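# Three arms shelve taped parcels on cabinet and bench

## Task

Move both parcels marked with white tape onto the top of the two-door cabinet (reachable by arm1 alone) and both parcels marked with blue tape onto the top of the work bench (reachable by arm3 alone). Each parcel must end with its side arrows pointing upward and its entire base supported by that top. The attempt fails if any of these parcels comes to rest on the floor or on a lower shelf while no hand is holding it.

## Robot and tools

Robots. Three identical i2rt Big YAM arms, arm1, arm2 and arm3. Each has six joints, a five-fingered right hand and a wrist camera. Foot poses in the scene frame (metres, quaternion w,x,y,z), each foot facing along its own +x: arm1 at (0.585, 1.025, 0.847), quat (0.925, 0, 0.002, -0.379); arm2 at (-0.300, 0.106, 0.934), quat (0.981, 0.002, -0.003, -0.193); arm3 at (-0.294, -1.131, 0.847), quat (1.000, -0.004, 0, -0.017). Reach is about 1.07 m from the joint1 axis. Fixed cameras room_a and room_b look at the room; arm1_cam_wrist, arm2_cam_wrist and arm3_cam_wrist ride on the wrists (calibration matrices are supplied and are only approximate). Loose objects may occasionally get nudged by something.

Frames. A single scene frame is used everywhere: origin on the floor, +z up, metres. The hand point lies 0.045 m in front of the palm; its +z runs along the straightened fingers, +y out of the palm, +x across the palm away from the thumb. With joints 1, 5 and 6 at zero and the hand level and forward, the palm is down and the thumb on the left. Joint 6 near -1.3 puts the wrist camera on top with an upright picture and the palm facing right. A wrist bracket on the little-finger side can strike objects.

Joint ranges (rad): joint1 -2.879..2.879 (positive = counter-clockwise seen from above), joint2 0..3.141 (shoulder, 0 = upper arm backward), joint3 0..3.019 (elbow, 0 = folded), joint4 -1.692..1.57 (positive tips fingers up), joint5 -1.57..1.57 (positive toward the arm's right), joint6 -2.094..2.094 (positive clockwise viewed from behind the hand). Hand keys, all -1..1: hand_little, hand_ring, hand_middle, hand_index, hand_thumb_bend (+1 straight, -1 curled), hand_thumb_turn (+1 beside the palm, -1 opposite the fingers), hand_force_limit (closing stops at about 0 N at -1 up to 10 N at +1, 15 N for the thumb motors) and hand_speed (-0.96..1; start value -0.8; use -0.94 or slower for a soft grip). With the thumb turned in front, the hand can wrap objects roughly 0.035 to 0.065 m thick.

Tool move. Arguments arm1, arm2, arm3 (each optional, one object per robot) and cameras. In a robot's object: joints = a dictionary of absolute targets keyed by joint name (radians for arm joints, -1..1 scale for hand keys); target = an absolute hand pose as a list of seven numbers [x, y, z, qw, qx, qy, qz] in the scene frame, metres, the hand travelling in a straight line from its current hand_target toward it; speed = top speed of that line, 0.002..0.5 m/s, default 0.25, only allowed with target (rotation capped at twice that in rad/s); min_time_s = 0.1..8 s, the shortest duration for that robot's arm joint motions, only with joints. When target is given, joints may hold only the hand keys. Hand paths in one call all finish together and run 0.5..10 s; no call exceeds 15 s. Paths ignore obstacles and other arms, and hands often land a centimetre or more off. A robot omitted gets nothing new but may keep pushing at old targets. cameras: list drawn from the five camera names or all; [] gives none. Unknown keys invalidate the call; out-of-range values get it refused, and then the remaining move, wait and finished_scene calls of that reply are skipped. A call with no robot parts just reports every state and image.

Results. The move line lists each robot given a motion with done or its worst status. Status words: off_target (resting away from target, possibly still pushing), time_out (joints keep pushing to nearby held targets; send the reported position to relax them), not_followed / joint command not followed / pose unreachable (a safety check withheld the targets). on_its_own lists uncommanded behaviour; held at shows a target, not a reading. Robots under as last shown were not named in the action. hand_stopped_by gives six words for little, ring, middle, index, thumb_bend, thumb_turn: moving, target, force, stalled or fault. The *_load_n values are fingertip forces in N (positive pushes open); a dropped grip shows as loads near zero. Images may trail the state slightly.

Other tools. wait: seconds 0..10, plus optional cameras. zoom_image: camera name and region [x0, y0, x1, y1] in image pixels from the top-left, at most 504 by 504, only for cameras in the latest images. show_instructions: no arguments, shows the hand reference page. finished_scene: optional scene 1; final, so call it only once all four parcels stay in place unaided.

Avoid: pressing robots hard against each other or closing a hand on another robot's fingers; striking fixed or heavy objects; dropping parcels or letting them fall any distance; releasing moving parcels; overloading fingers by pushing, twisting or swinging loads fast. Long holding, stretched poses or pushing at unreachable poses heat motors: MOTOR HOT appears at 85 °C and at 100 °C the arm goes limp for 30-60 s (limit_stop_at_motor_heat; resend targets after). The simulation keeps running while you compose a reply, with the last command held.

Each tool is called after "Request:" by a JSON object that holds its "api" and its "payload".

Reference images:

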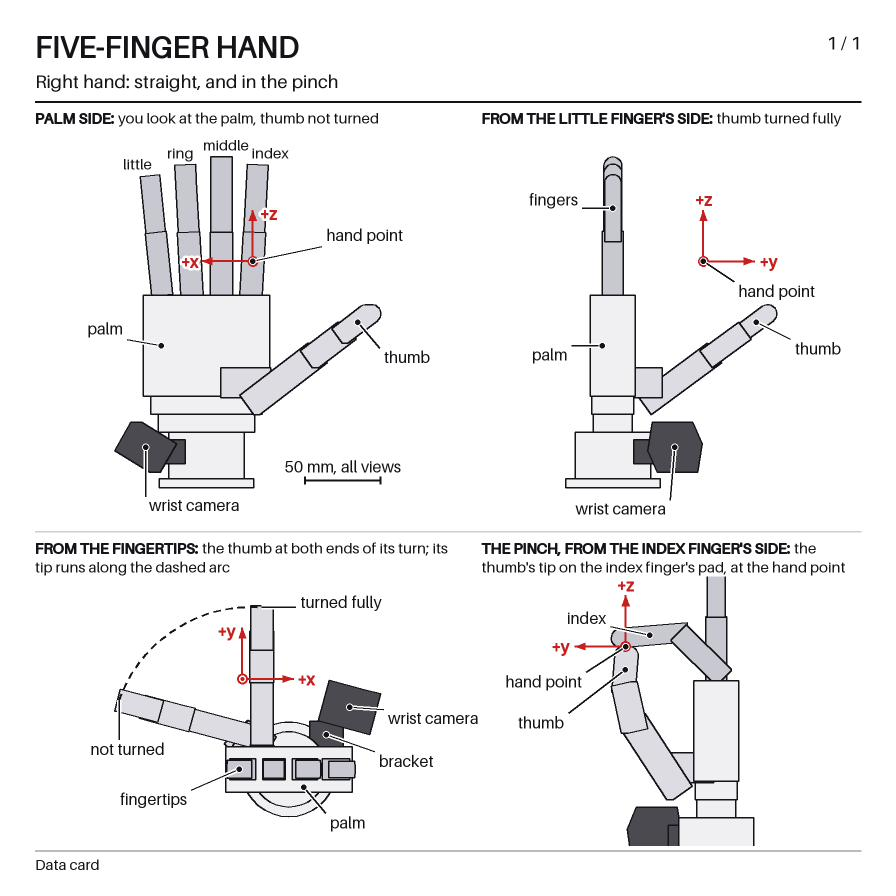

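## Session

Request:
{"api": "move", "payload": {"cameras": ["all"]}}

Scene clock: 0.00 s.
Joint torques (N m): no reading
Motor temperatures (°C): arm1=[29 29 31 32 27 30] | arm2=[30 36 29 30 35 28] | arm3=[32 29 34 34 28 29]
Heat: arm1: hottest joint4_rad 32 °C; arm2: hottest joint2_rad 36 °C; arm3: hottest joint3_rad 34 °C.
Joint velocities: within noise
arm1.joint_positions: joint1_rad=-0.337 joint2_rad=+0.624 joint3_rad=+1.446 joint4_rad=-1.162 joint5_rad=-0.022 joint6_rad=-1.423 hand_little=+1.000 hand_ring=+1.000 hand_middle=+1.000 hand_index=+1.000 hand_thumb_turn=+1.000 hand_thumb_bend=+1.000 hand_force_limit=+0.000 hand_speed=-0.800
arm1.joint_status: not commanded
arm1.hand_stopped_by: target,target,target,target,target,target
arm1.little_load_n: 0.0
arm1.ring_load_n: 0.0
arm1.middle_load_n: 0.0
arm1.index_load_n: 0.0
arm1.thumb_bend_load_n: 0.0
arm1.thumb_turn_load_n: 0.0
arm1.hand: x=+0.6532 y=+0.7720 z=+1.4062 quat_wxyz=(+0.260, +0.664, -0.477, +0.514) (m; scene frame)
arm1.hand_target: x=+0.6522 y=+0.7743 z=+1.4186 quat_wxyz=(+0.266, +0.658, -0.472, +0.523) (m; scene frame)
arm1.hand_status: not commanded
arm2.joint_positions: joint1_rad=+0.783 joint2_rad=+0.621 joint3_rad=+1.452 joint4_rad=-1.251 joint5_rad=+0.219 joint6_rad=-1.222 hand_little=+1.000 hand_ring=+1.000 hand_middle=+1.000 hand_index=+1.000 hand_thumb_turn=+1.000 hand_thumb_bend=+1.000 hand_force_limit=+0.000 hand_speed=-0.800
arm2.joint_status: not commanded
arm2.hand_stopped_by: target,target,target,target,target,target
arm2.little_load_n: 0.0
arm2.ring_load_n: 0.0
arm2.middle_load_n: 0.0
arm2.index_load_n: 0.0
arm2.thumb_bend_load_n: 0.0
arm2.thumb_turn_load_n: 0.0
arm2.hand: x=-0.0645 y=+0.1081 z=+1.4746 quat_wxyz=(-0.112, +0.833, -0.041, +0.540) (m; scene frame)
arm2.hand_target: x=-0.0669 y=+0.1071 z=+1.4832 quat_wxyz=(-0.116, +0.828, -0.042, +0.548) (m; scene frame)
arm2.hand_status: not commanded
arm3.joint_positions: joint1_rad=-0.403 joint2_rad=+0.635 joint3_rad=+1.377 joint4_rad=-1.348 joint5_rad=-0.099 joint6_rad=-1.171 hand_little=+1.000 hand_ring=+1.000 hand_middle=+1.000 hand_index=+1.000 hand_thumb_turn=+1.000 hand_thumb_bend=+1.000 hand_force_limit=+0.000 hand_speed=-0.800
arm3.joint_status: not commanded
arm3.hand_stopped_by: target,target,target,target,target,target
arm3.little_load_n: 0.0
arm3.ring_load_n: 0.0
arm3.middle_load_n: 0.0
arm3.index_load_n: 0.0
arm3.thumb_bend_load_n: 0.0
arm3.thumb_turn_load_n: 0.0
arm3.hand: x=-0.0933 y=-1.2480 z=+1.3186 quat_wxyz=(-0.032, +0.818, -0.337, +0.465) (m; scene frame)
arm3.hand_target: x=-0.0941 y=-1.2475 z=+1.3276 quat_wxyz=(-0.031, +0.814, -0.334, +0.475) (m; scene frame)
arm3.hand_status: not commanded
pictures: arm1_cam_wrist, arm2_cam_wrist, arm3_cam_wrist, room_a, room_b

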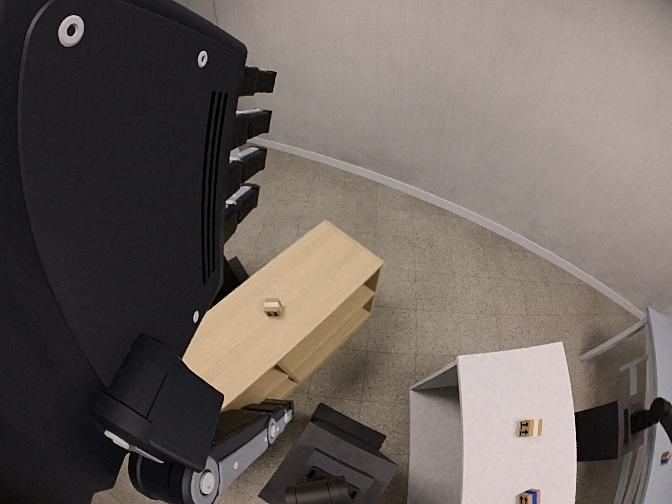

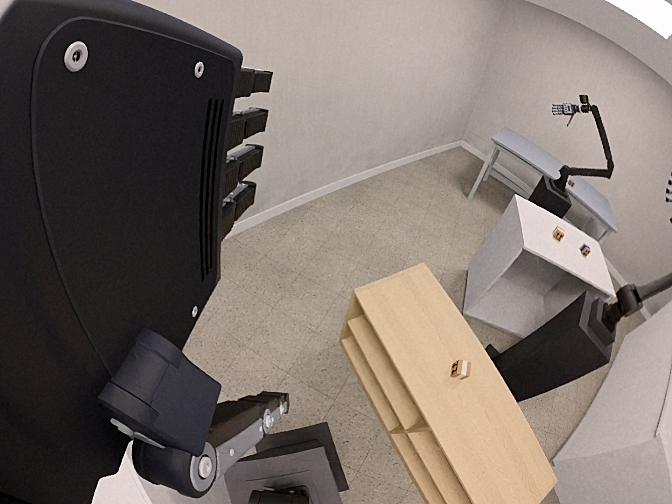

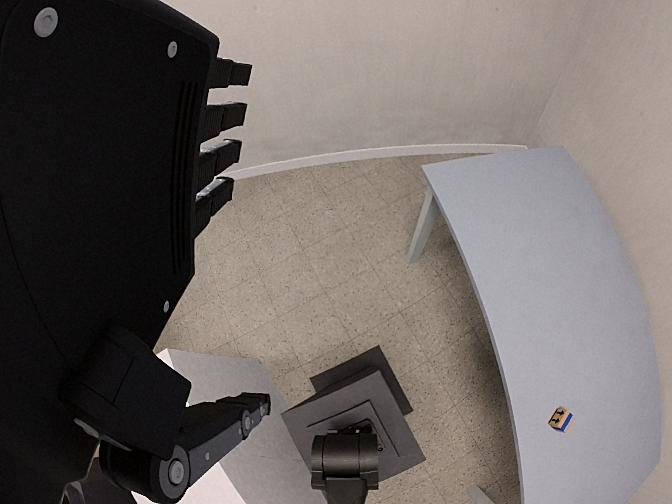

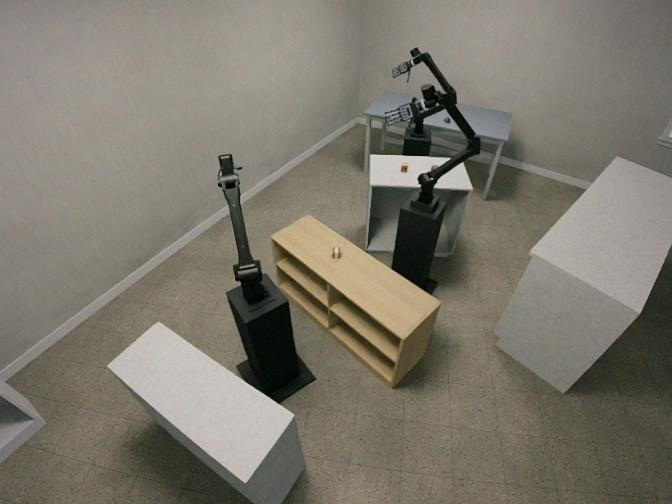

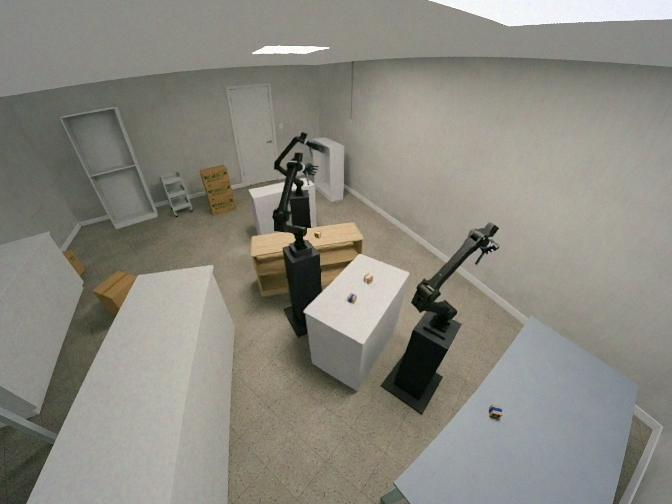

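Request:
{"api": "zoom_image", "payload": {"camera": "room_b", "region": [300, 220, 420, 320]}}

Request:
{"api": "zoom_image", "payload": {"camera": "room_b", "region": [450, 370, 550, 450]}}

Request:
{"api": "zoom_image", "payload": {"camera": "room_a", "region": [300, 220, 370, 280]}}

Request:
{"api": "zoom_image", "payload": {"camera": "room_a", "region": [360, 90, 500, 210]}}

Request:
{"api": "zoom_image", "payload": {"camera": "arm1_cam_wrist", "region": [470, 380, 600, 504]}}

Request:
{"api": "zoom_image", "payload": {"camera": "arm2_cam_wrist", "region": [420, 330, 500, 400]}}

Request:
{"api": "zoom_image", "payload": {"camera": "arm3_cam_wrist", "region": [520, 380, 600, 450]}}

Request:
{"api": "zoom_image", "payload": {"camera": "arm2_cam_wrist", "region": [530, 210, 610, 270]}}

Scaled by 4.200 from the camera's 672x504 image, which has a finer 960x720 frame.

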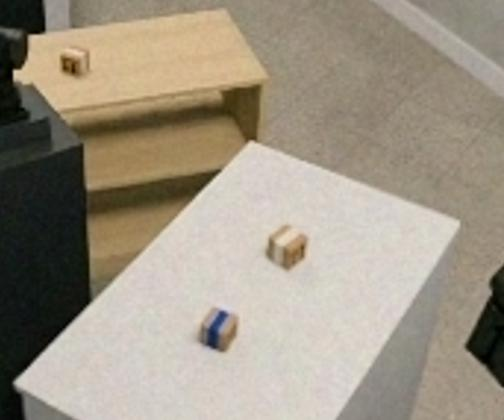

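Scaled by 5.040 from the camera's 672x504 image, which has a finer 960x720 frame.

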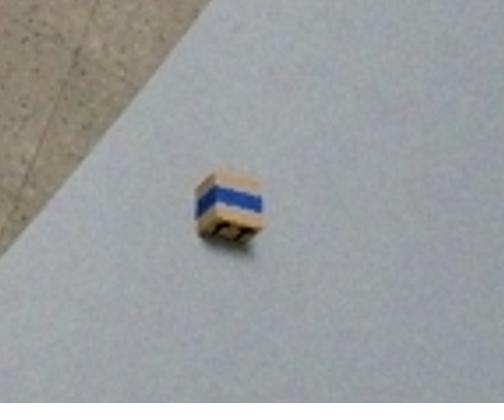

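Scaled by 7.200 from the camera's 672x504 image, which has a finer 960x720 frame.

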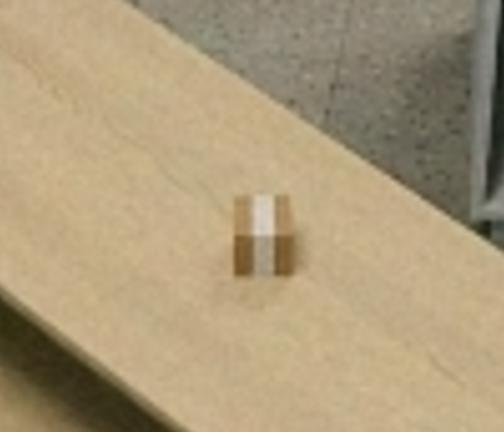

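Scaled by 3.600 from the camera's 672x504 image, which has a finer 960x720 frame.

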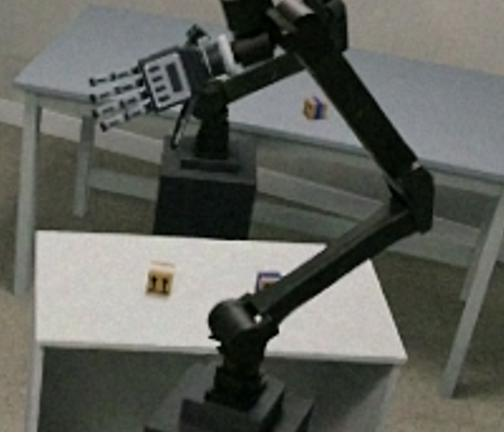

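Scaled by 3.877 from the camera's 672x504 image, which has a finer 960x720 frame.

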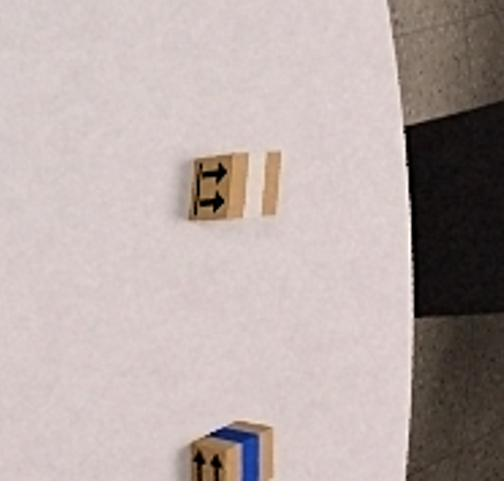

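Scaled by 6.300 from the camera's 672x504 image, which has a finer 960x720 frame.

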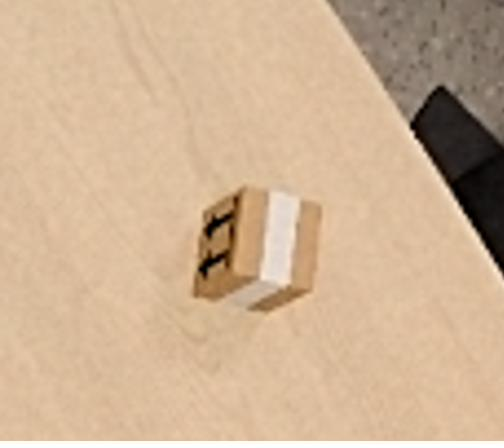

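Scaled by 6.300 from the camera's 672x504 image, which has a finer 960x720 frame.

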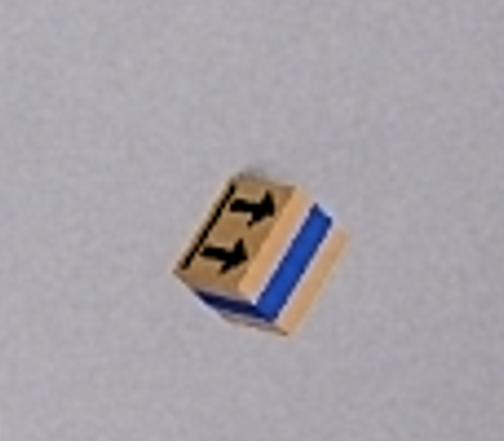

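Scaled by 6.300 from the camera's 672x504 image, which has a finer 960x720 frame.

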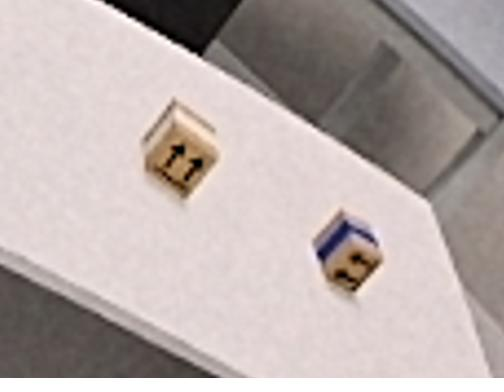

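Request:
{"api": "move", "payload": {"arm1": {"joints": {"hand_thumb_turn": -1, "hand_speed": 0.3}}, "cameras": ["arm1_cam_wrist", "arm2_cam_wrist", "arm3_cam_wrist"]}}

Scene clock: 56.67 s.
Joint torques (N m): arm1=[1.38 2.49 7.45 1.5 -0.17 0.07] | arm2=[1.26 5.54 9.69 1.98 -0.04 0.02] | arm3=[-0.73 1.85 9.89 1.36 -0.15 -0.03]
Motor temperatures (°C): arm1=[29 29 34 31 27 30] | arm2=[30 36 35 29 34 28] | arm3=[32 29 39 34 28 28]
Heat: arm1: hottest joint3_rad 34 °C; arm2: hottest joint2_rad 36 °C; arm3: hottest joint3_rad 39 °C.
move: arm1 done
Joint velocities: within noise
arm1.joint_positions: joint1_rad=-0.337 joint2_rad=+0.624 joint3_rad=+1.446 joint4_rad=-1.162 joint5_rad=-0.022 joint6_rad=-1.423 hand_little=+1.000 hand_ring=+1.000 hand_middle=+1.000 hand_index=+1.000 hand_thumb_turn=-1.000 hand_thumb_bend=+1.000 hand_force_limit=+0.000 hand_speed=+0.300
arm1.joint_status: all done
arm1.hand_stopped_by: target,target,target,target,target,target
arm1.little_load_n: 0.0
arm1.ring_load_n: 0.0
arm1.middle_load_n: 0.0
arm1.index_load_n: 0.0
arm1.thumb_bend_load_n: 0.0
arm1.thumb_turn_load_n: 0.0
arm1.hand: x=+0.6532 y=+0.7720 z=+1.4062 quat_wxyz=(+0.260, +0.664, -0.477, +0.514) (m; scene frame)
arm1.hand_target: x=+0.6522 y=+0.7743 z=+1.4186 quat_wxyz=(+0.266, +0.658, -0.472, +0.523) (m; scene frame)
arm1.hand_status: not commanded
arm2, arm3: as last shown
pictures: arm1_cam_wrist, arm2_cam_wrist, arm3_cam_wrist

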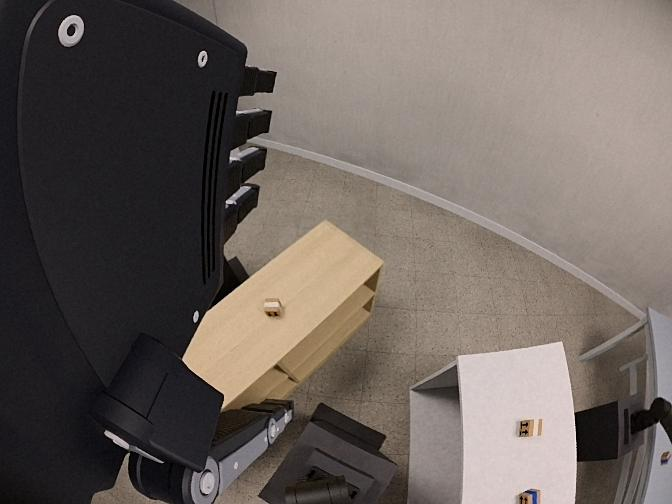

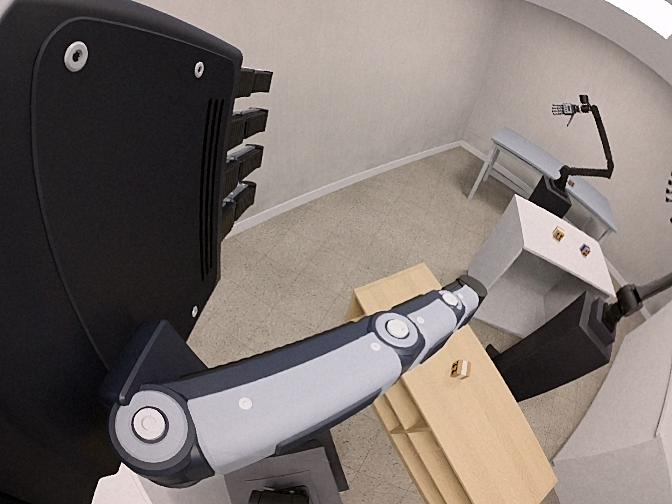

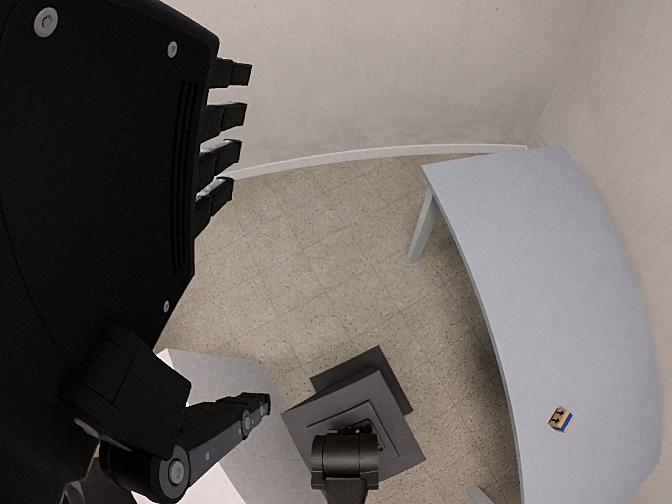

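Request:
{"api": "zoom_image", "payload": {"camera": "arm2_cam_wrist", "region": [445, 355, 475, 380]}}

Request:
{"api": "zoom_image", "payload": {"camera": "arm1_cam_wrist", "region": [258, 295, 288, 320]}}

Request:
{"api": "zoom_image", "payload": {"camera": "arm1_cam_wrist", "region": [510, 410, 550, 504]}}

Request:
{"api": "zoom_image", "payload": {"camera": "arm3_cam_wrist", "region": [545, 400, 580, 440]}}

Scaled by 16.800 from the camera's 672x504 image, which has a finer 960x720 frame.

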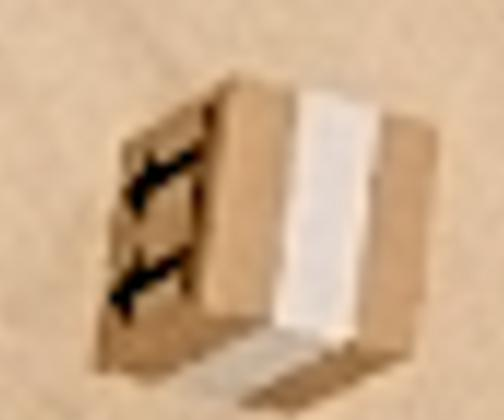

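Scaled by 16.800 from the camera's 672x504 image, which has a finer 960x720 frame.

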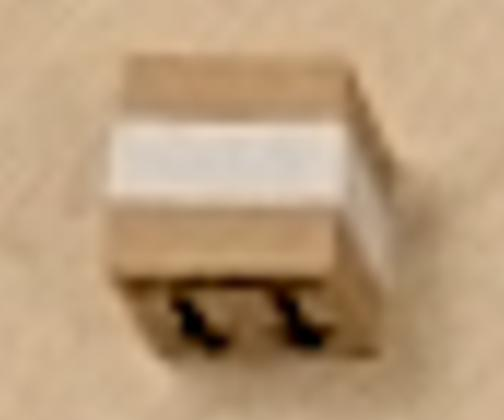

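Scaled by 5.362 from the camera's 672x504 image, which has a finer 960x720 frame.

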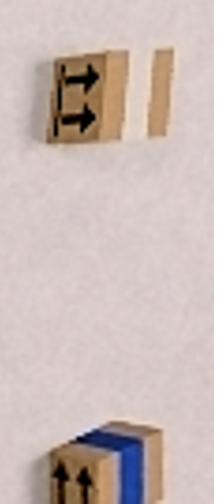

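Scaled by 12.600 from the camera's 672x504 image, which has a finer 960x720 frame.

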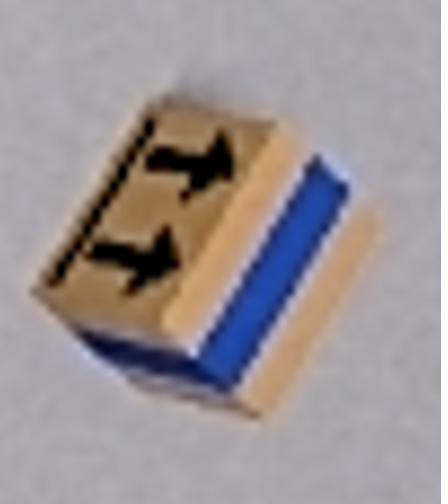

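Request:
{"api": "move", "payload": {"arm1": {"target": [0.25, 0.43, 0.86, -0.1752, 0.6141, 0.6583, -0.3986], "speed": 0.25, "joints": {"hand_little": -1, "hand_ring": -1}}, "arm2": {"joints": {"hand_thumb_turn": -1, "hand_speed": 0.3}}, "arm3": {"joints": {"joint1_rad": 1.75, "hand_thumb_turn": -1, "hand_speed": 0.3, "hand_little": -1, "hand_ring": -1}, "min_time_s": 4}, "cameras": ["all"]}}

Scene clock: 112.20 s.
Joint torques (N m): arm1=[0.5 -13.22 8.77 0.59 0.08 0.28] | arm2=[1.14 5.48 9.68 2 -0.03 0] | arm3=[-0.21 1.79 9.94 1.36 -0.13 -0.05]
Motor temperatures (°C): arm1=[29 29 36 31 27 29] | arm2=[30 36 36 29 34 27] | arm3=[32 28 41 34 28 28]
Heat: arm1: hottest joint3_rad 36 °C; arm2: hottest joint2_rad 36 °C; arm3: hottest joint3_rad 41 °C.
move: arm1 off_target; arm2 done; arm3 done
Joint velocities: within noise
arm1.joint_positions: joint1_rad=-1.232 joint2_rad=+1.886 joint3_rad=+1.171 joint4_rad=-0.113 joint5_rad=+0.539 joint6_rad=+0.818 hand_little=-1.000 hand_ring=-1.000 hand_middle=+1.000 hand_index=+1.000 hand_thumb_turn=-1.000 hand_thumb_bend=+1.000 hand_force_limit=+0.000 hand_speed=+0.300
arm1.joint_status: all done
arm1.hand_stopped_by: target,target,target,target,target,target
arm1.little_load_n: 0.0
arm1.ring_load_n: 0.0
arm1.middle_load_n: 0.0
arm1.index_load_n: 0.0
arm1.thumb_bend_load_n: 0.0
arm1.thumb_turn_load_n: -0.5
arm1.hand: x=+0.2626 y=+0.4428 z=+0.8516 quat_wxyz=(+0.179, -0.606, -0.670, +0.391) (m; scene frame)
arm1.hand_target: x=+0.2504 y=+0.4307 z=+0.8604 quat_wxyz=(+0.175, -0.614, -0.658, +0.399) (m; scene frame)
arm1.hand_status: off_target (0.020 m and 1.9 deg from the pose sent, 0.760 m and 162.0 deg at the start)
arm2.joint_positions: joint1_rad=+0.783 joint2_rad=+0.621 joint3_rad=+1.452 joint4_rad=-1.251 joint5_rad=+0.219 joint6_rad=-1.222 hand_little=+1.000 hand_ring=+1.000 hand_middle=+1.000 hand_index=+1.000 hand_thumb_turn=-1.000 hand_thumb_bend=+1.000 hand_force_limit=+0.000 hand_speed=+0.300
arm2.joint_status: all done
arm2.hand_stopped_by: target,target,target,target,target,target
arm2.little_load_n: 0.0
arm2.ring_load_n: 0.0
arm2.middle_load_n: 0.0
arm2.index_load_n: 0.0
arm2.thumb_bend_load_n: 0.0
arm2.thumb_turn_load_n: 0.0
arm2.hand: x=-0.0645 y=+0.1081 z=+1.4746 quat_wxyz=(-0.112, +0.833, -0.041, +0.540) (m; scene frame)
arm2.hand_target: x=-0.0669 y=+0.1071 z=+1.4832 quat_wxyz=(-0.116, +0.828, -0.042, +0.548) (m; scene frame)
arm2.hand_status: not commanded
arm3.joint_positions: joint1_rad=+1.742 joint2_rad=+0.635 joint3_rad=+1.377 joint4_rad=-1.348 joint5_rad=-0.099 joint6_rad=-1.171 hand_little=-1.000 hand_ring=-1.000 hand_middle=+1.000 hand_index=+1.000 hand_thumb_turn=-1.000 hand_thumb_bend=+1.000 hand_force_limit=+0.000 hand_speed=+0.300
arm3.joint_status: all done
arm3.hand_stopped_by: target,target,target,target,target,target
arm3.little_load_n: 0.0
arm3.ring_load_n: 0.5
arm3.middle_load_n: 0.0
arm3.index_load_n: 0.0
arm3.thumb_bend_load_n: 0.0
arm3.thumb_turn_load_n: 0.0
arm3.hand: x=-0.3011 y=-0.8933 z=+1.3161 quat_wxyz=(-0.422, +0.690, +0.557, +0.189) (m; scene frame)
arm3.hand_target: x=-0.3028 y=-0.8941 z=+1.3252 quat_wxyz=(-0.431, +0.684, +0.557, +0.192) (m; scene frame)
arm3.hand_status: not commanded
pictures: arm1_cam_wrist, arm2_cam_wrist, arm3_cam_wrist, room_a, room_b
camera_calibration:
arm1_cam_wrist: T_world_to_cam=[[0.603044, 0.193303, -0.773932, 0.417512], [0.679821, -0.632129, 0.371828, -0.213915], [-0.417349, -0.750365, -0.512613, 0.993079], [0, 0, 0, 1]] pos_world=[0.308107, 0.529244, 0.911731]
arm3_cam_wrist: T_world_to_cam=[[0.987813, 0.0826343, -0.1319, 0.536823], [0.0270743, -0.925735, -0.377203, -0.326044], [-0.153274, 0.369035, -0.91669, 1.60384], [0, 0, 0, 1]] pos_world=[-0.275626, -0.938064, 1.41805]

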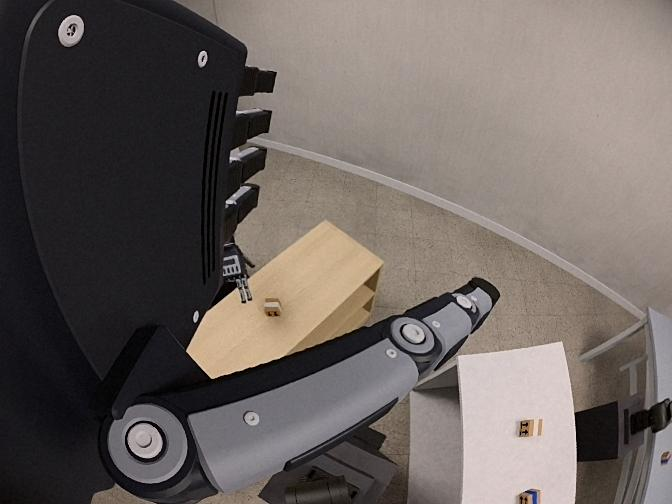

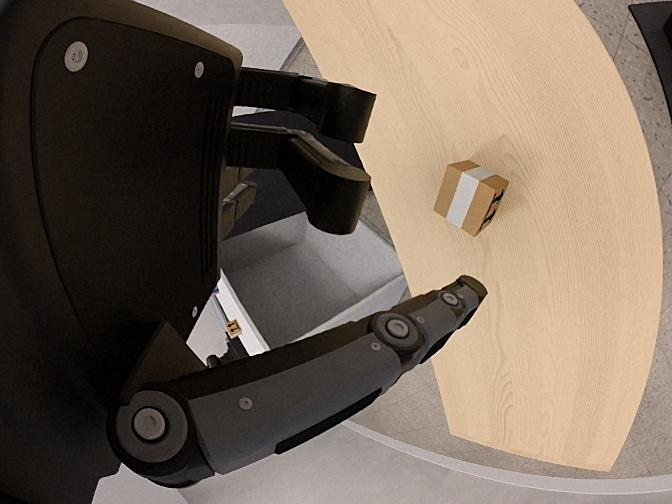

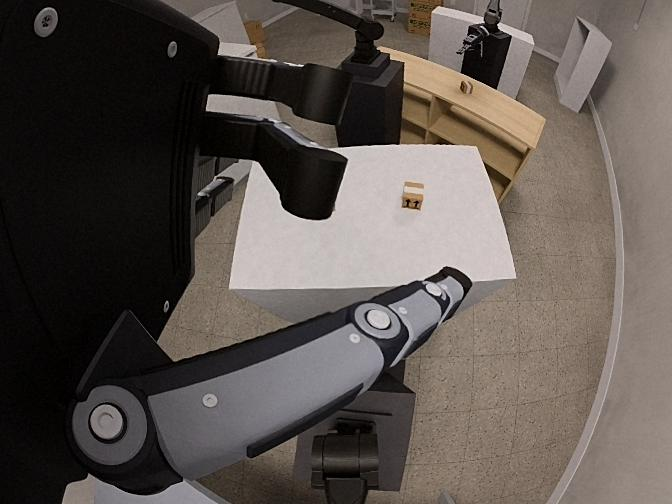

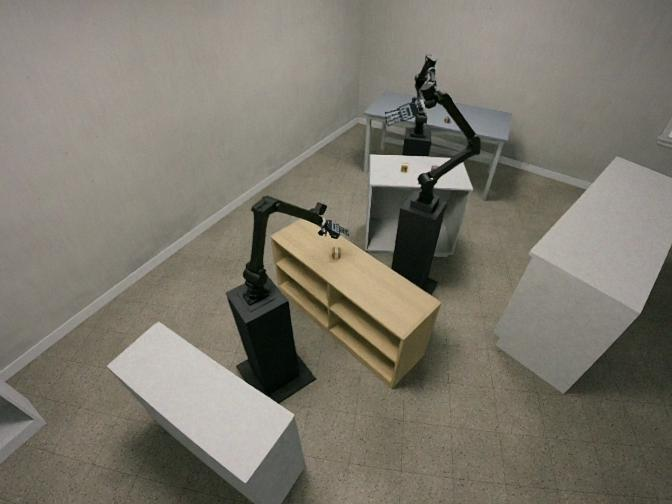

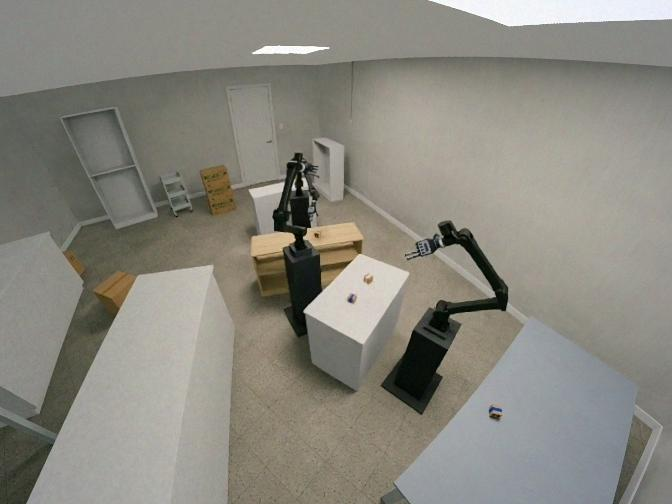

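Request:
{"api": "zoom_image", "payload": {"camera": "arm2_cam_wrist", "region": [420, 145, 530, 245]}}

Request:
{"api": "zoom_image", "payload": {"camera": "arm3_cam_wrist", "region": [290, 140, 450, 260]}}

Scaled by 4.582 from the camera's 672x504 image, which has a finer 960x720 frame.

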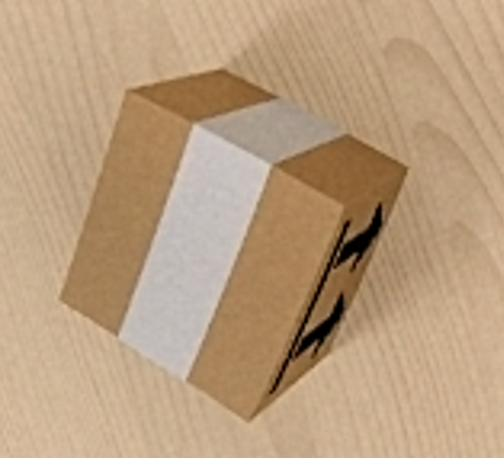

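Scaled by 3.150 from the camera's 672x504 image, which has a finer 960x720 frame.

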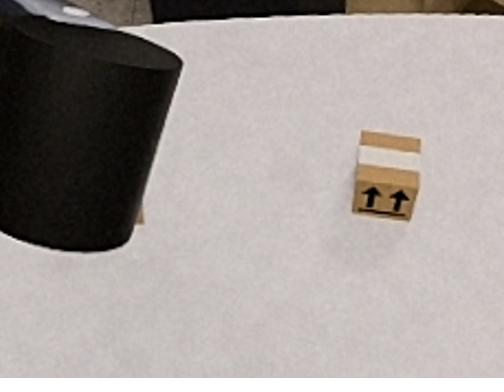

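Request:
{"api": "move", "payload": {"arm1": {"target": [0.2504, 0.4002, 0.758, -0.1752, 0.6141, 0.6583, -0.3986], "speed": 0.15}, "arm3": {"target": [-0.38, -0.54, 0.96, -0.4190, 0.8986, -0.0551, -0.1183], "speed": 0.3}, "cameras": ["arm2_cam_wrist", "arm3_cam_wrist"]}}

Scene clock: 127.63 s.
Joint torques (N m): arm1=[2.08 -14.56 7.57 1.43 0.23 0.28] | arm2=[1.14 5.36 9.73 1.99 -0.02 -0.01] | arm3=[-1.14 -13.45 12.52 1.57 -0.18 0.13]
Motor temperatures (°C): arm1=[29 29 36 31 27 29] | arm2=[30 36 37 29 33 27] | arm3=[32 28 42 34 28 28]
Heat: arm1: hottest joint3_rad 36 °C; arm2: hottest joint3_rad 37 °C; arm3: hottest joint3_rad 42 °C.
move: arm1 off_target; arm3 off_target
Joint velocities: within noise
arm1.joint_positions: joint1_rad=-1.230 joint2_rad=+2.121 joint3_rad=+1.240 joint4_rad=+0.024 joint5_rad=+0.551 joint6_rad=+0.839 hand_little=-1.000 hand_ring=-1.000 hand_middle=+1.000 hand_index=+1.000 hand_thumb_turn=-1.000 hand_thumb_bend=+1.000 hand_force_limit=+0.000 hand_speed=+0.300
arm1.joint_status: not commanded
arm1.hand_stopped_by: target,target,target,target,target,target
arm1.little_load_n: 0.0
arm1.ring_load_n: 0.0
arm1.middle_load_n: 0.0
arm1.index_load_n: 0.0
arm1.thumb_bend_load_n: 0.0
arm1.thumb_turn_load_n: 0.0
arm1.hand: x=+0.2522 y=+0.4225 z=+0.7516 quat_wxyz=(+0.184, -0.613, -0.668, +0.380) (m; scene frame)
arm1.hand_target: x=+0.2511 y=+0.4011 z=+0.7587 quat_wxyz=(+0.175, -0.614, -0.658, +0.399) (m; scene frame)
arm1.hand_status: off_target (0.023 m and 2.6 deg from the pose sent, 0.103 m and 1.9 deg at the start)
arm2: as last shown
arm2.thumb_turn_load_n: 0.5
arm3.joint_positions: joint1_rad=+1.637 joint2_rad=+1.557 joint3_rad=+1.009 joint4_rad=-0.165 joint5_rad=-0.148 joint6_rad=+0.204 hand_little=-1.000 hand_ring=-1.000 hand_middle=+1.000 hand_index=+1.000 hand_thumb_turn=-1.000 hand_thumb_bend=+1.000 hand_force_limit=+0.000 hand_speed=+0.300
arm3.joint_status: not commanded
arm3.hand_stopped_by: target,target,target,target,target,target
arm3.little_load_n: 0.0
arm3.ring_load_n: 0.5
arm3.middle_load_n: 0.0
arm3.index_load_n: 0.0
arm3.thumb_bend_load_n: 0.0
arm3.thumb_turn_load_n: 0.0
arm3.hand: x=-0.3822 y=-0.5600 z=+0.9440 quat_wxyz=(-0.400, +0.908, -0.048, -0.116) (m; scene frame)
arm3.hand_target: x=-0.3799 y=-0.5410 z=+0.9605 quat_wxyz=(-0.419, +0.898, -0.055, -0.118) (m; scene frame)
arm3.hand_status: off_target (0.026 m and 2.5 deg from the pose sent, 0.508 m and 83.9 deg at the start)
pictures: arm2_cam_wrist, arm3_cam_wrist
camera_calibration:
arm3_cam_wrist: T_world_to_cam=[[0.0882698, -0.697912, -0.710723, 0.305809], [-0.748845, -0.516992, 0.414669, -0.970837], [-0.65684, 0.495619, -0.568263, 0.676811], [0, 0, 0, 1]] pos_world=[-0.309444, -0.623927, 1.00453]

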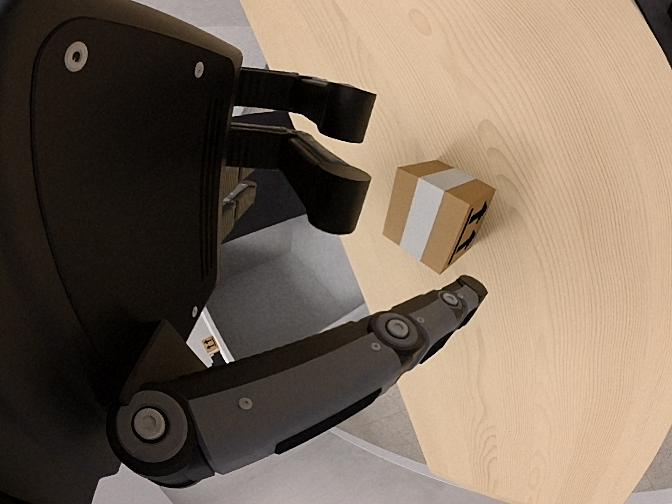

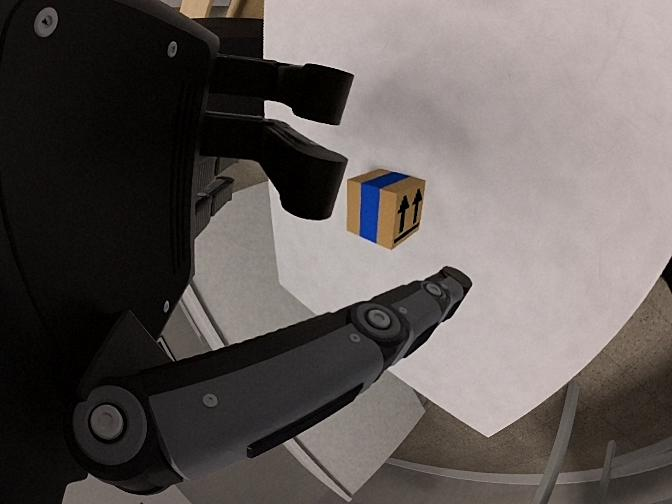

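Request:
{"api": "zoom_image", "payload": {"camera": "arm2_cam_wrist", "region": [370, 140, 510, 290]}}

Request:
{"api": "zoom_image", "payload": {"camera": "arm3_cam_wrist", "region": [330, 155, 440, 265]}}

Scaled by 3.360 from the camera's 672x504 image, which has a finer 960x720 frame.

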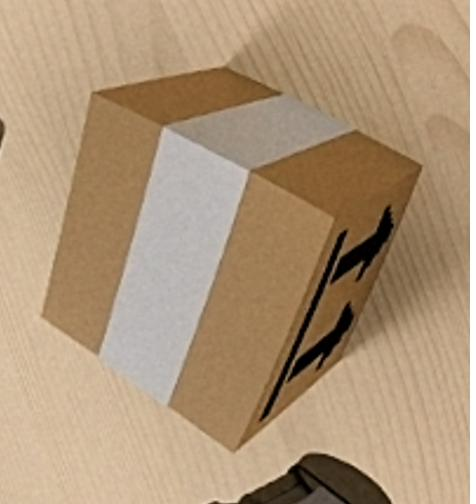

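Scaled by 4.582 from the camera's 672x504 image, which has a finer 960x720 frame.

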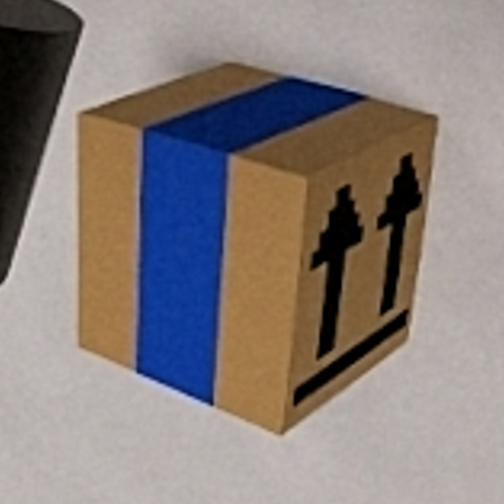

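Request:
{"api": "move", "payload": {"arm1": {"target": [0.2592, 0.3884, 0.670, -0.1752, 0.6141, 0.6583, -0.3986], "speed": 0.08}, "arm3": {"target": [-0.4335, -0.5045, 0.9365, -0.4068, 0.8999, 0.0250, -0.1551], "speed": 0.15}, "cameras": ["arm2_cam_wrist", "arm3_cam_wrist"]}}

Scene clock: 148.13 s.
Joint torques (N m): arm1=[2.02 -15.74 6.48 1.42 0.24 0.28] | arm2=[1.32 5.6 9.66 2.03 -0.03 0] | arm3=[-0.21 -14.62 12.49 1.46 -0.39 -0.14]
Motor temperatures (°C): arm1=[29 30 37 31 27 29] | arm2=[30 36 37 29 33 27] | arm3=[32 29 46 34 28 28]
Heat: arm1: hottest joint3_rad 37 °C; arm2: hottest joint3_rad 37 °C; arm3: hottest joint3_rad 46 °C.
move: arm1 off_target; arm3 off_target
Joint velocities: within noise
arm1.joint_positions: joint1_rad=-1.207 joint2_rad=+2.320 joint3_rad=+1.304 joint4_rad=+0.151 joint5_rad=+0.566 joint6_rad=+0.858 hand_little=-1.000 hand_ring=-1.000 hand_middle=+1.000 hand_index=+1.000 hand_thumb_turn=-1.000 hand_thumb_bend=+1.000 hand_force_limit=+0.000 hand_speed=+0.300
arm1.joint_status: not commanded
arm1.hand_stopped_by: target,target,target,target,target,target
arm1.little_load_n: 0.0
arm1.ring_load_n: 0.0
arm1.middle_load_n: 0.0
arm1.index_load_n: 0.0
arm1.thumb_bend_load_n: 0.0
arm1.thumb_turn_load_n: 0.0
arm1.hand: x=+0.2597 y=+0.4085 z=+0.6651 quat_wxyz=(+0.184, -0.612, -0.668, +0.381) (m; scene frame)
arm1.hand_target: x=+0.2598 y=+0.3892 z=+0.6705 quat_wxyz=(+0.175, -0.614, -0.658, +0.398) (m; scene frame)
arm1.hand_status: off_target (0.021 m and 2.5 deg from the pose sent, 0.089 m and 2.6 deg at the start)
arm2: as last shown
arm2.thumb_turn_load_n: 0.0
arm3.joint_positions: joint1_rad=+1.689 joint2_rad=+1.702 joint3_rad=+1.139 joint4_rad=-0.154 joint5_rad=-0.232 joint6_rad=+0.158 hand_little=-1.000 hand_ring=-1.000 hand_middle=+1.000 hand_index=+1.000 hand_thumb_turn=-1.000 hand_thumb_bend=+1.000 hand_force_limit=+0.000 hand_speed=+0.300
arm3.joint_status: not commanded
arm3.hand_stopped_by: target,target,target,target,target,target
arm3.little_load_n: 0.0
arm3.ring_load_n: 0.0
arm3.middle_load_n: 0.0
arm3.index_load_n: 0.0
arm3.thumb_bend_load_n: 0.0
arm3.thumb_turn_load_n: 0.0
arm3.hand: x=-0.4282 y=-0.5219 z=+0.9276 quat_wxyz=(-0.392, +0.907, +0.014, -0.154) (m; scene frame)
arm3.hand_target: x=-0.4335 y=-0.5054 z=+0.9367 quat_wxyz=(-0.407, +0.900, +0.025, -0.155) (m; scene frame)
arm3.hand_status: off_target (0.020 m and 2.3 deg from the pose sent, 0.076 m and 9.6 deg at the start)
pictures: arm2_cam_wrist, arm3_cam_wrist
camera_calibration:
arm3_cam_wrist: T_world_to_cam=[[0.172522, -0.675917, -0.7165, 0.377698], [-0.656959, -0.620945, 0.427588, -1.00574], [-0.733921, 0.396943, -0.551177, 0.518044], [0, 0, 0, 1]] pos_world=[-0.345686, -0.574849, 0.986196]

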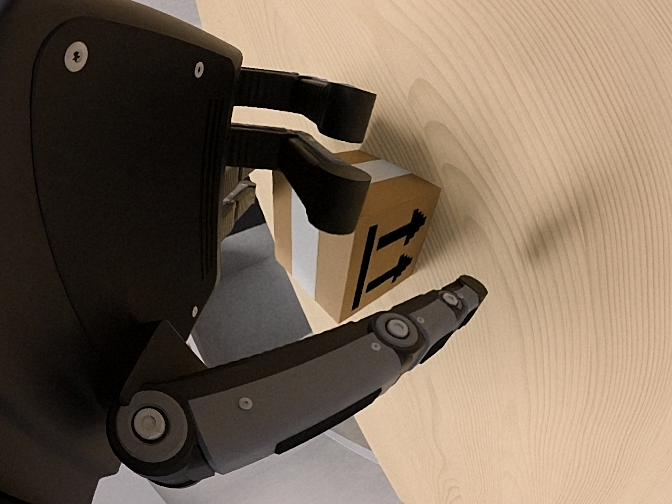

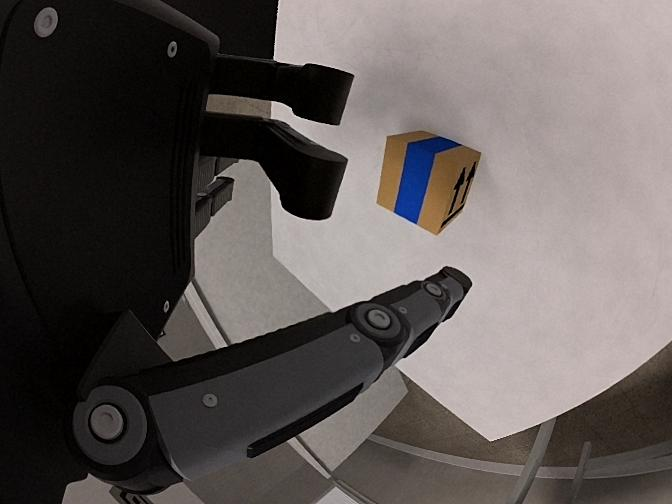

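Request:
{"api": "move", "payload": {"arm1": {"joints": {"hand_index": -0.3, "hand_middle": -0.3, "hand_thumb_bend": -0.3, "hand_speed": -0.9, "hand_force_limit": -0.3}}, "cameras": ["arm2_cam_wrist", "arm3_cam_wrist"]}}

Request:
{"api": "zoom_image", "payload": {"camera": "arm3_cam_wrist", "region": [360, 115, 500, 255]}}

Scene clock: 160.03 s.
Joint torques (N m): arm1=[2.08 -15.74 6.48 1.39 0.2 0.27] | arm2=[1.26 5.48 9.68 1.96 -0.03 0] | arm3=[-0.32 -14.68 12.52 1.46 -0.4 -0.13]
Motor temperatures (°C): arm1=[29 31 38 31 27 29] | arm2=[30 36 37 29 33 27] | arm3=[32 30 48 34 28 28]
Heat: arm1: hottest joint3_rad 38 °C; arm2: hottest joint3_rad 37 °C; arm3: hottest joint3_rad 48 °C.
move: arm1 off_target
Joint velocities: within noise
arm1.joint_positions: joint1_rad=-1.207 joint2_rad=+2.320 joint3_rad=+1.304 joint4_rad=+0.151 joint5_rad=+0.567 joint6_rad=+0.860 hand_little=-1.000 hand_ring=-1.000 hand_middle=+0.230 hand_index=+0.221 hand_thumb_turn=-1.000 hand_thumb_bend=+0.608 hand_force_limit=-0.300 hand_speed=-0.900
arm1.joint_status: hand_middle off_target (ended at +0.230, target -0.300); hand_index off_target (ended at +0.221, target -0.300); hand_thumb_bend off_target (ended at +0.608, target -0.300); the others done
arm1.hand_stopped_by: target,target,force,force,force,target
arm1.little_load_n: 0.0
arm1.ring_load_n: 0.0
arm1.middle_load_n: 4.0
arm1.index_load_n: 5.0
arm1.thumb_bend_load_n: 9.5
arm1.thumb_turn_load_n: -1.0
arm1.hand: x=+0.2595 y=+0.4085 z=+0.6652 quat_wxyz=(+0.184, -0.613, -0.667, +0.382) (m; scene frame)
arm1.hand_target: x=+0.2598 y=+0.3891 z=+0.6705 quat_wxyz=(+0.175, -0.614, -0.658, +0.398) (m; scene frame)
arm1.hand_status: not commanded
arm2, arm3: as last shown
arm2.thumb_turn_load_n: 0.5
pictures: arm2_cam_wrist, arm3_cam_wrist
camera_calibration:
arm3_cam_wrist: T_world_to_cam=[[0.172522, -0.675917, -0.7165, 0.377698], [-0.656959, -0.620945, 0.427588, -1.00574], [-0.733921, 0.396943, -0.551177, 0.518044], [0, 0, 0, 1]] pos_world=[-0.345686, -0.574849, 0.986196]

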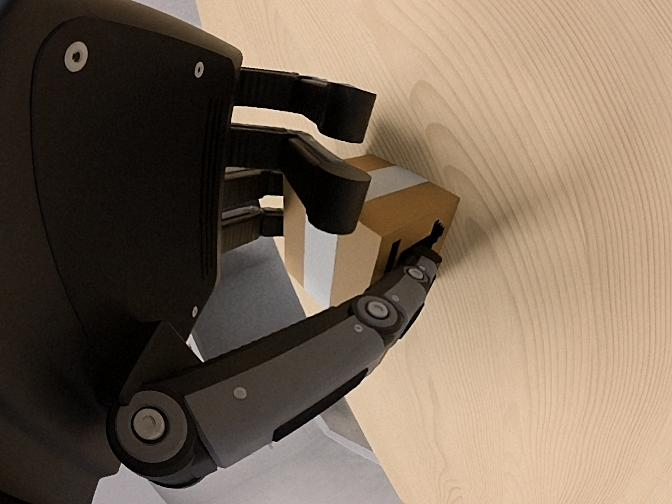

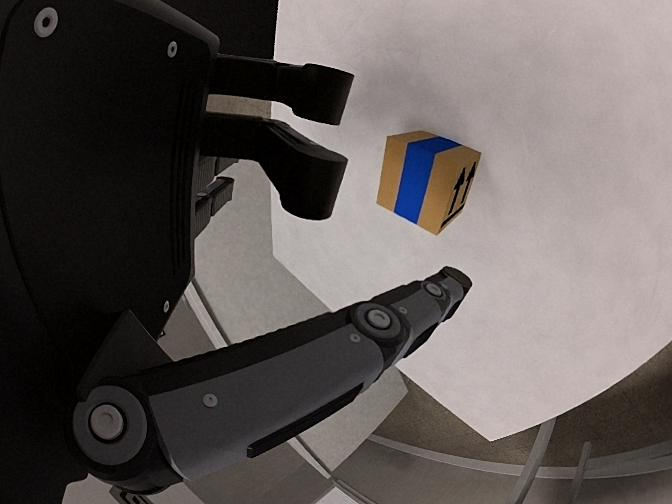

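Scaled by 3.600 from the camera's 672x504 image, which has a finer 960x720 frame.

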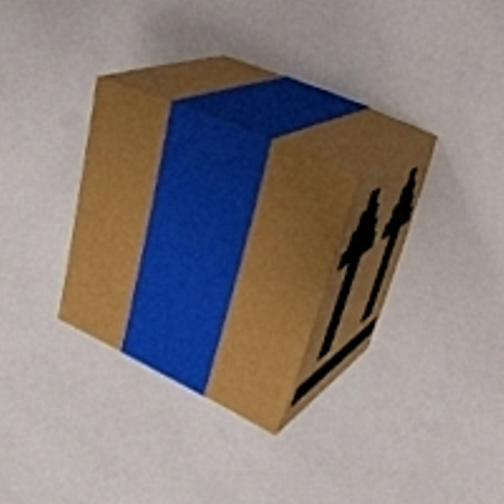

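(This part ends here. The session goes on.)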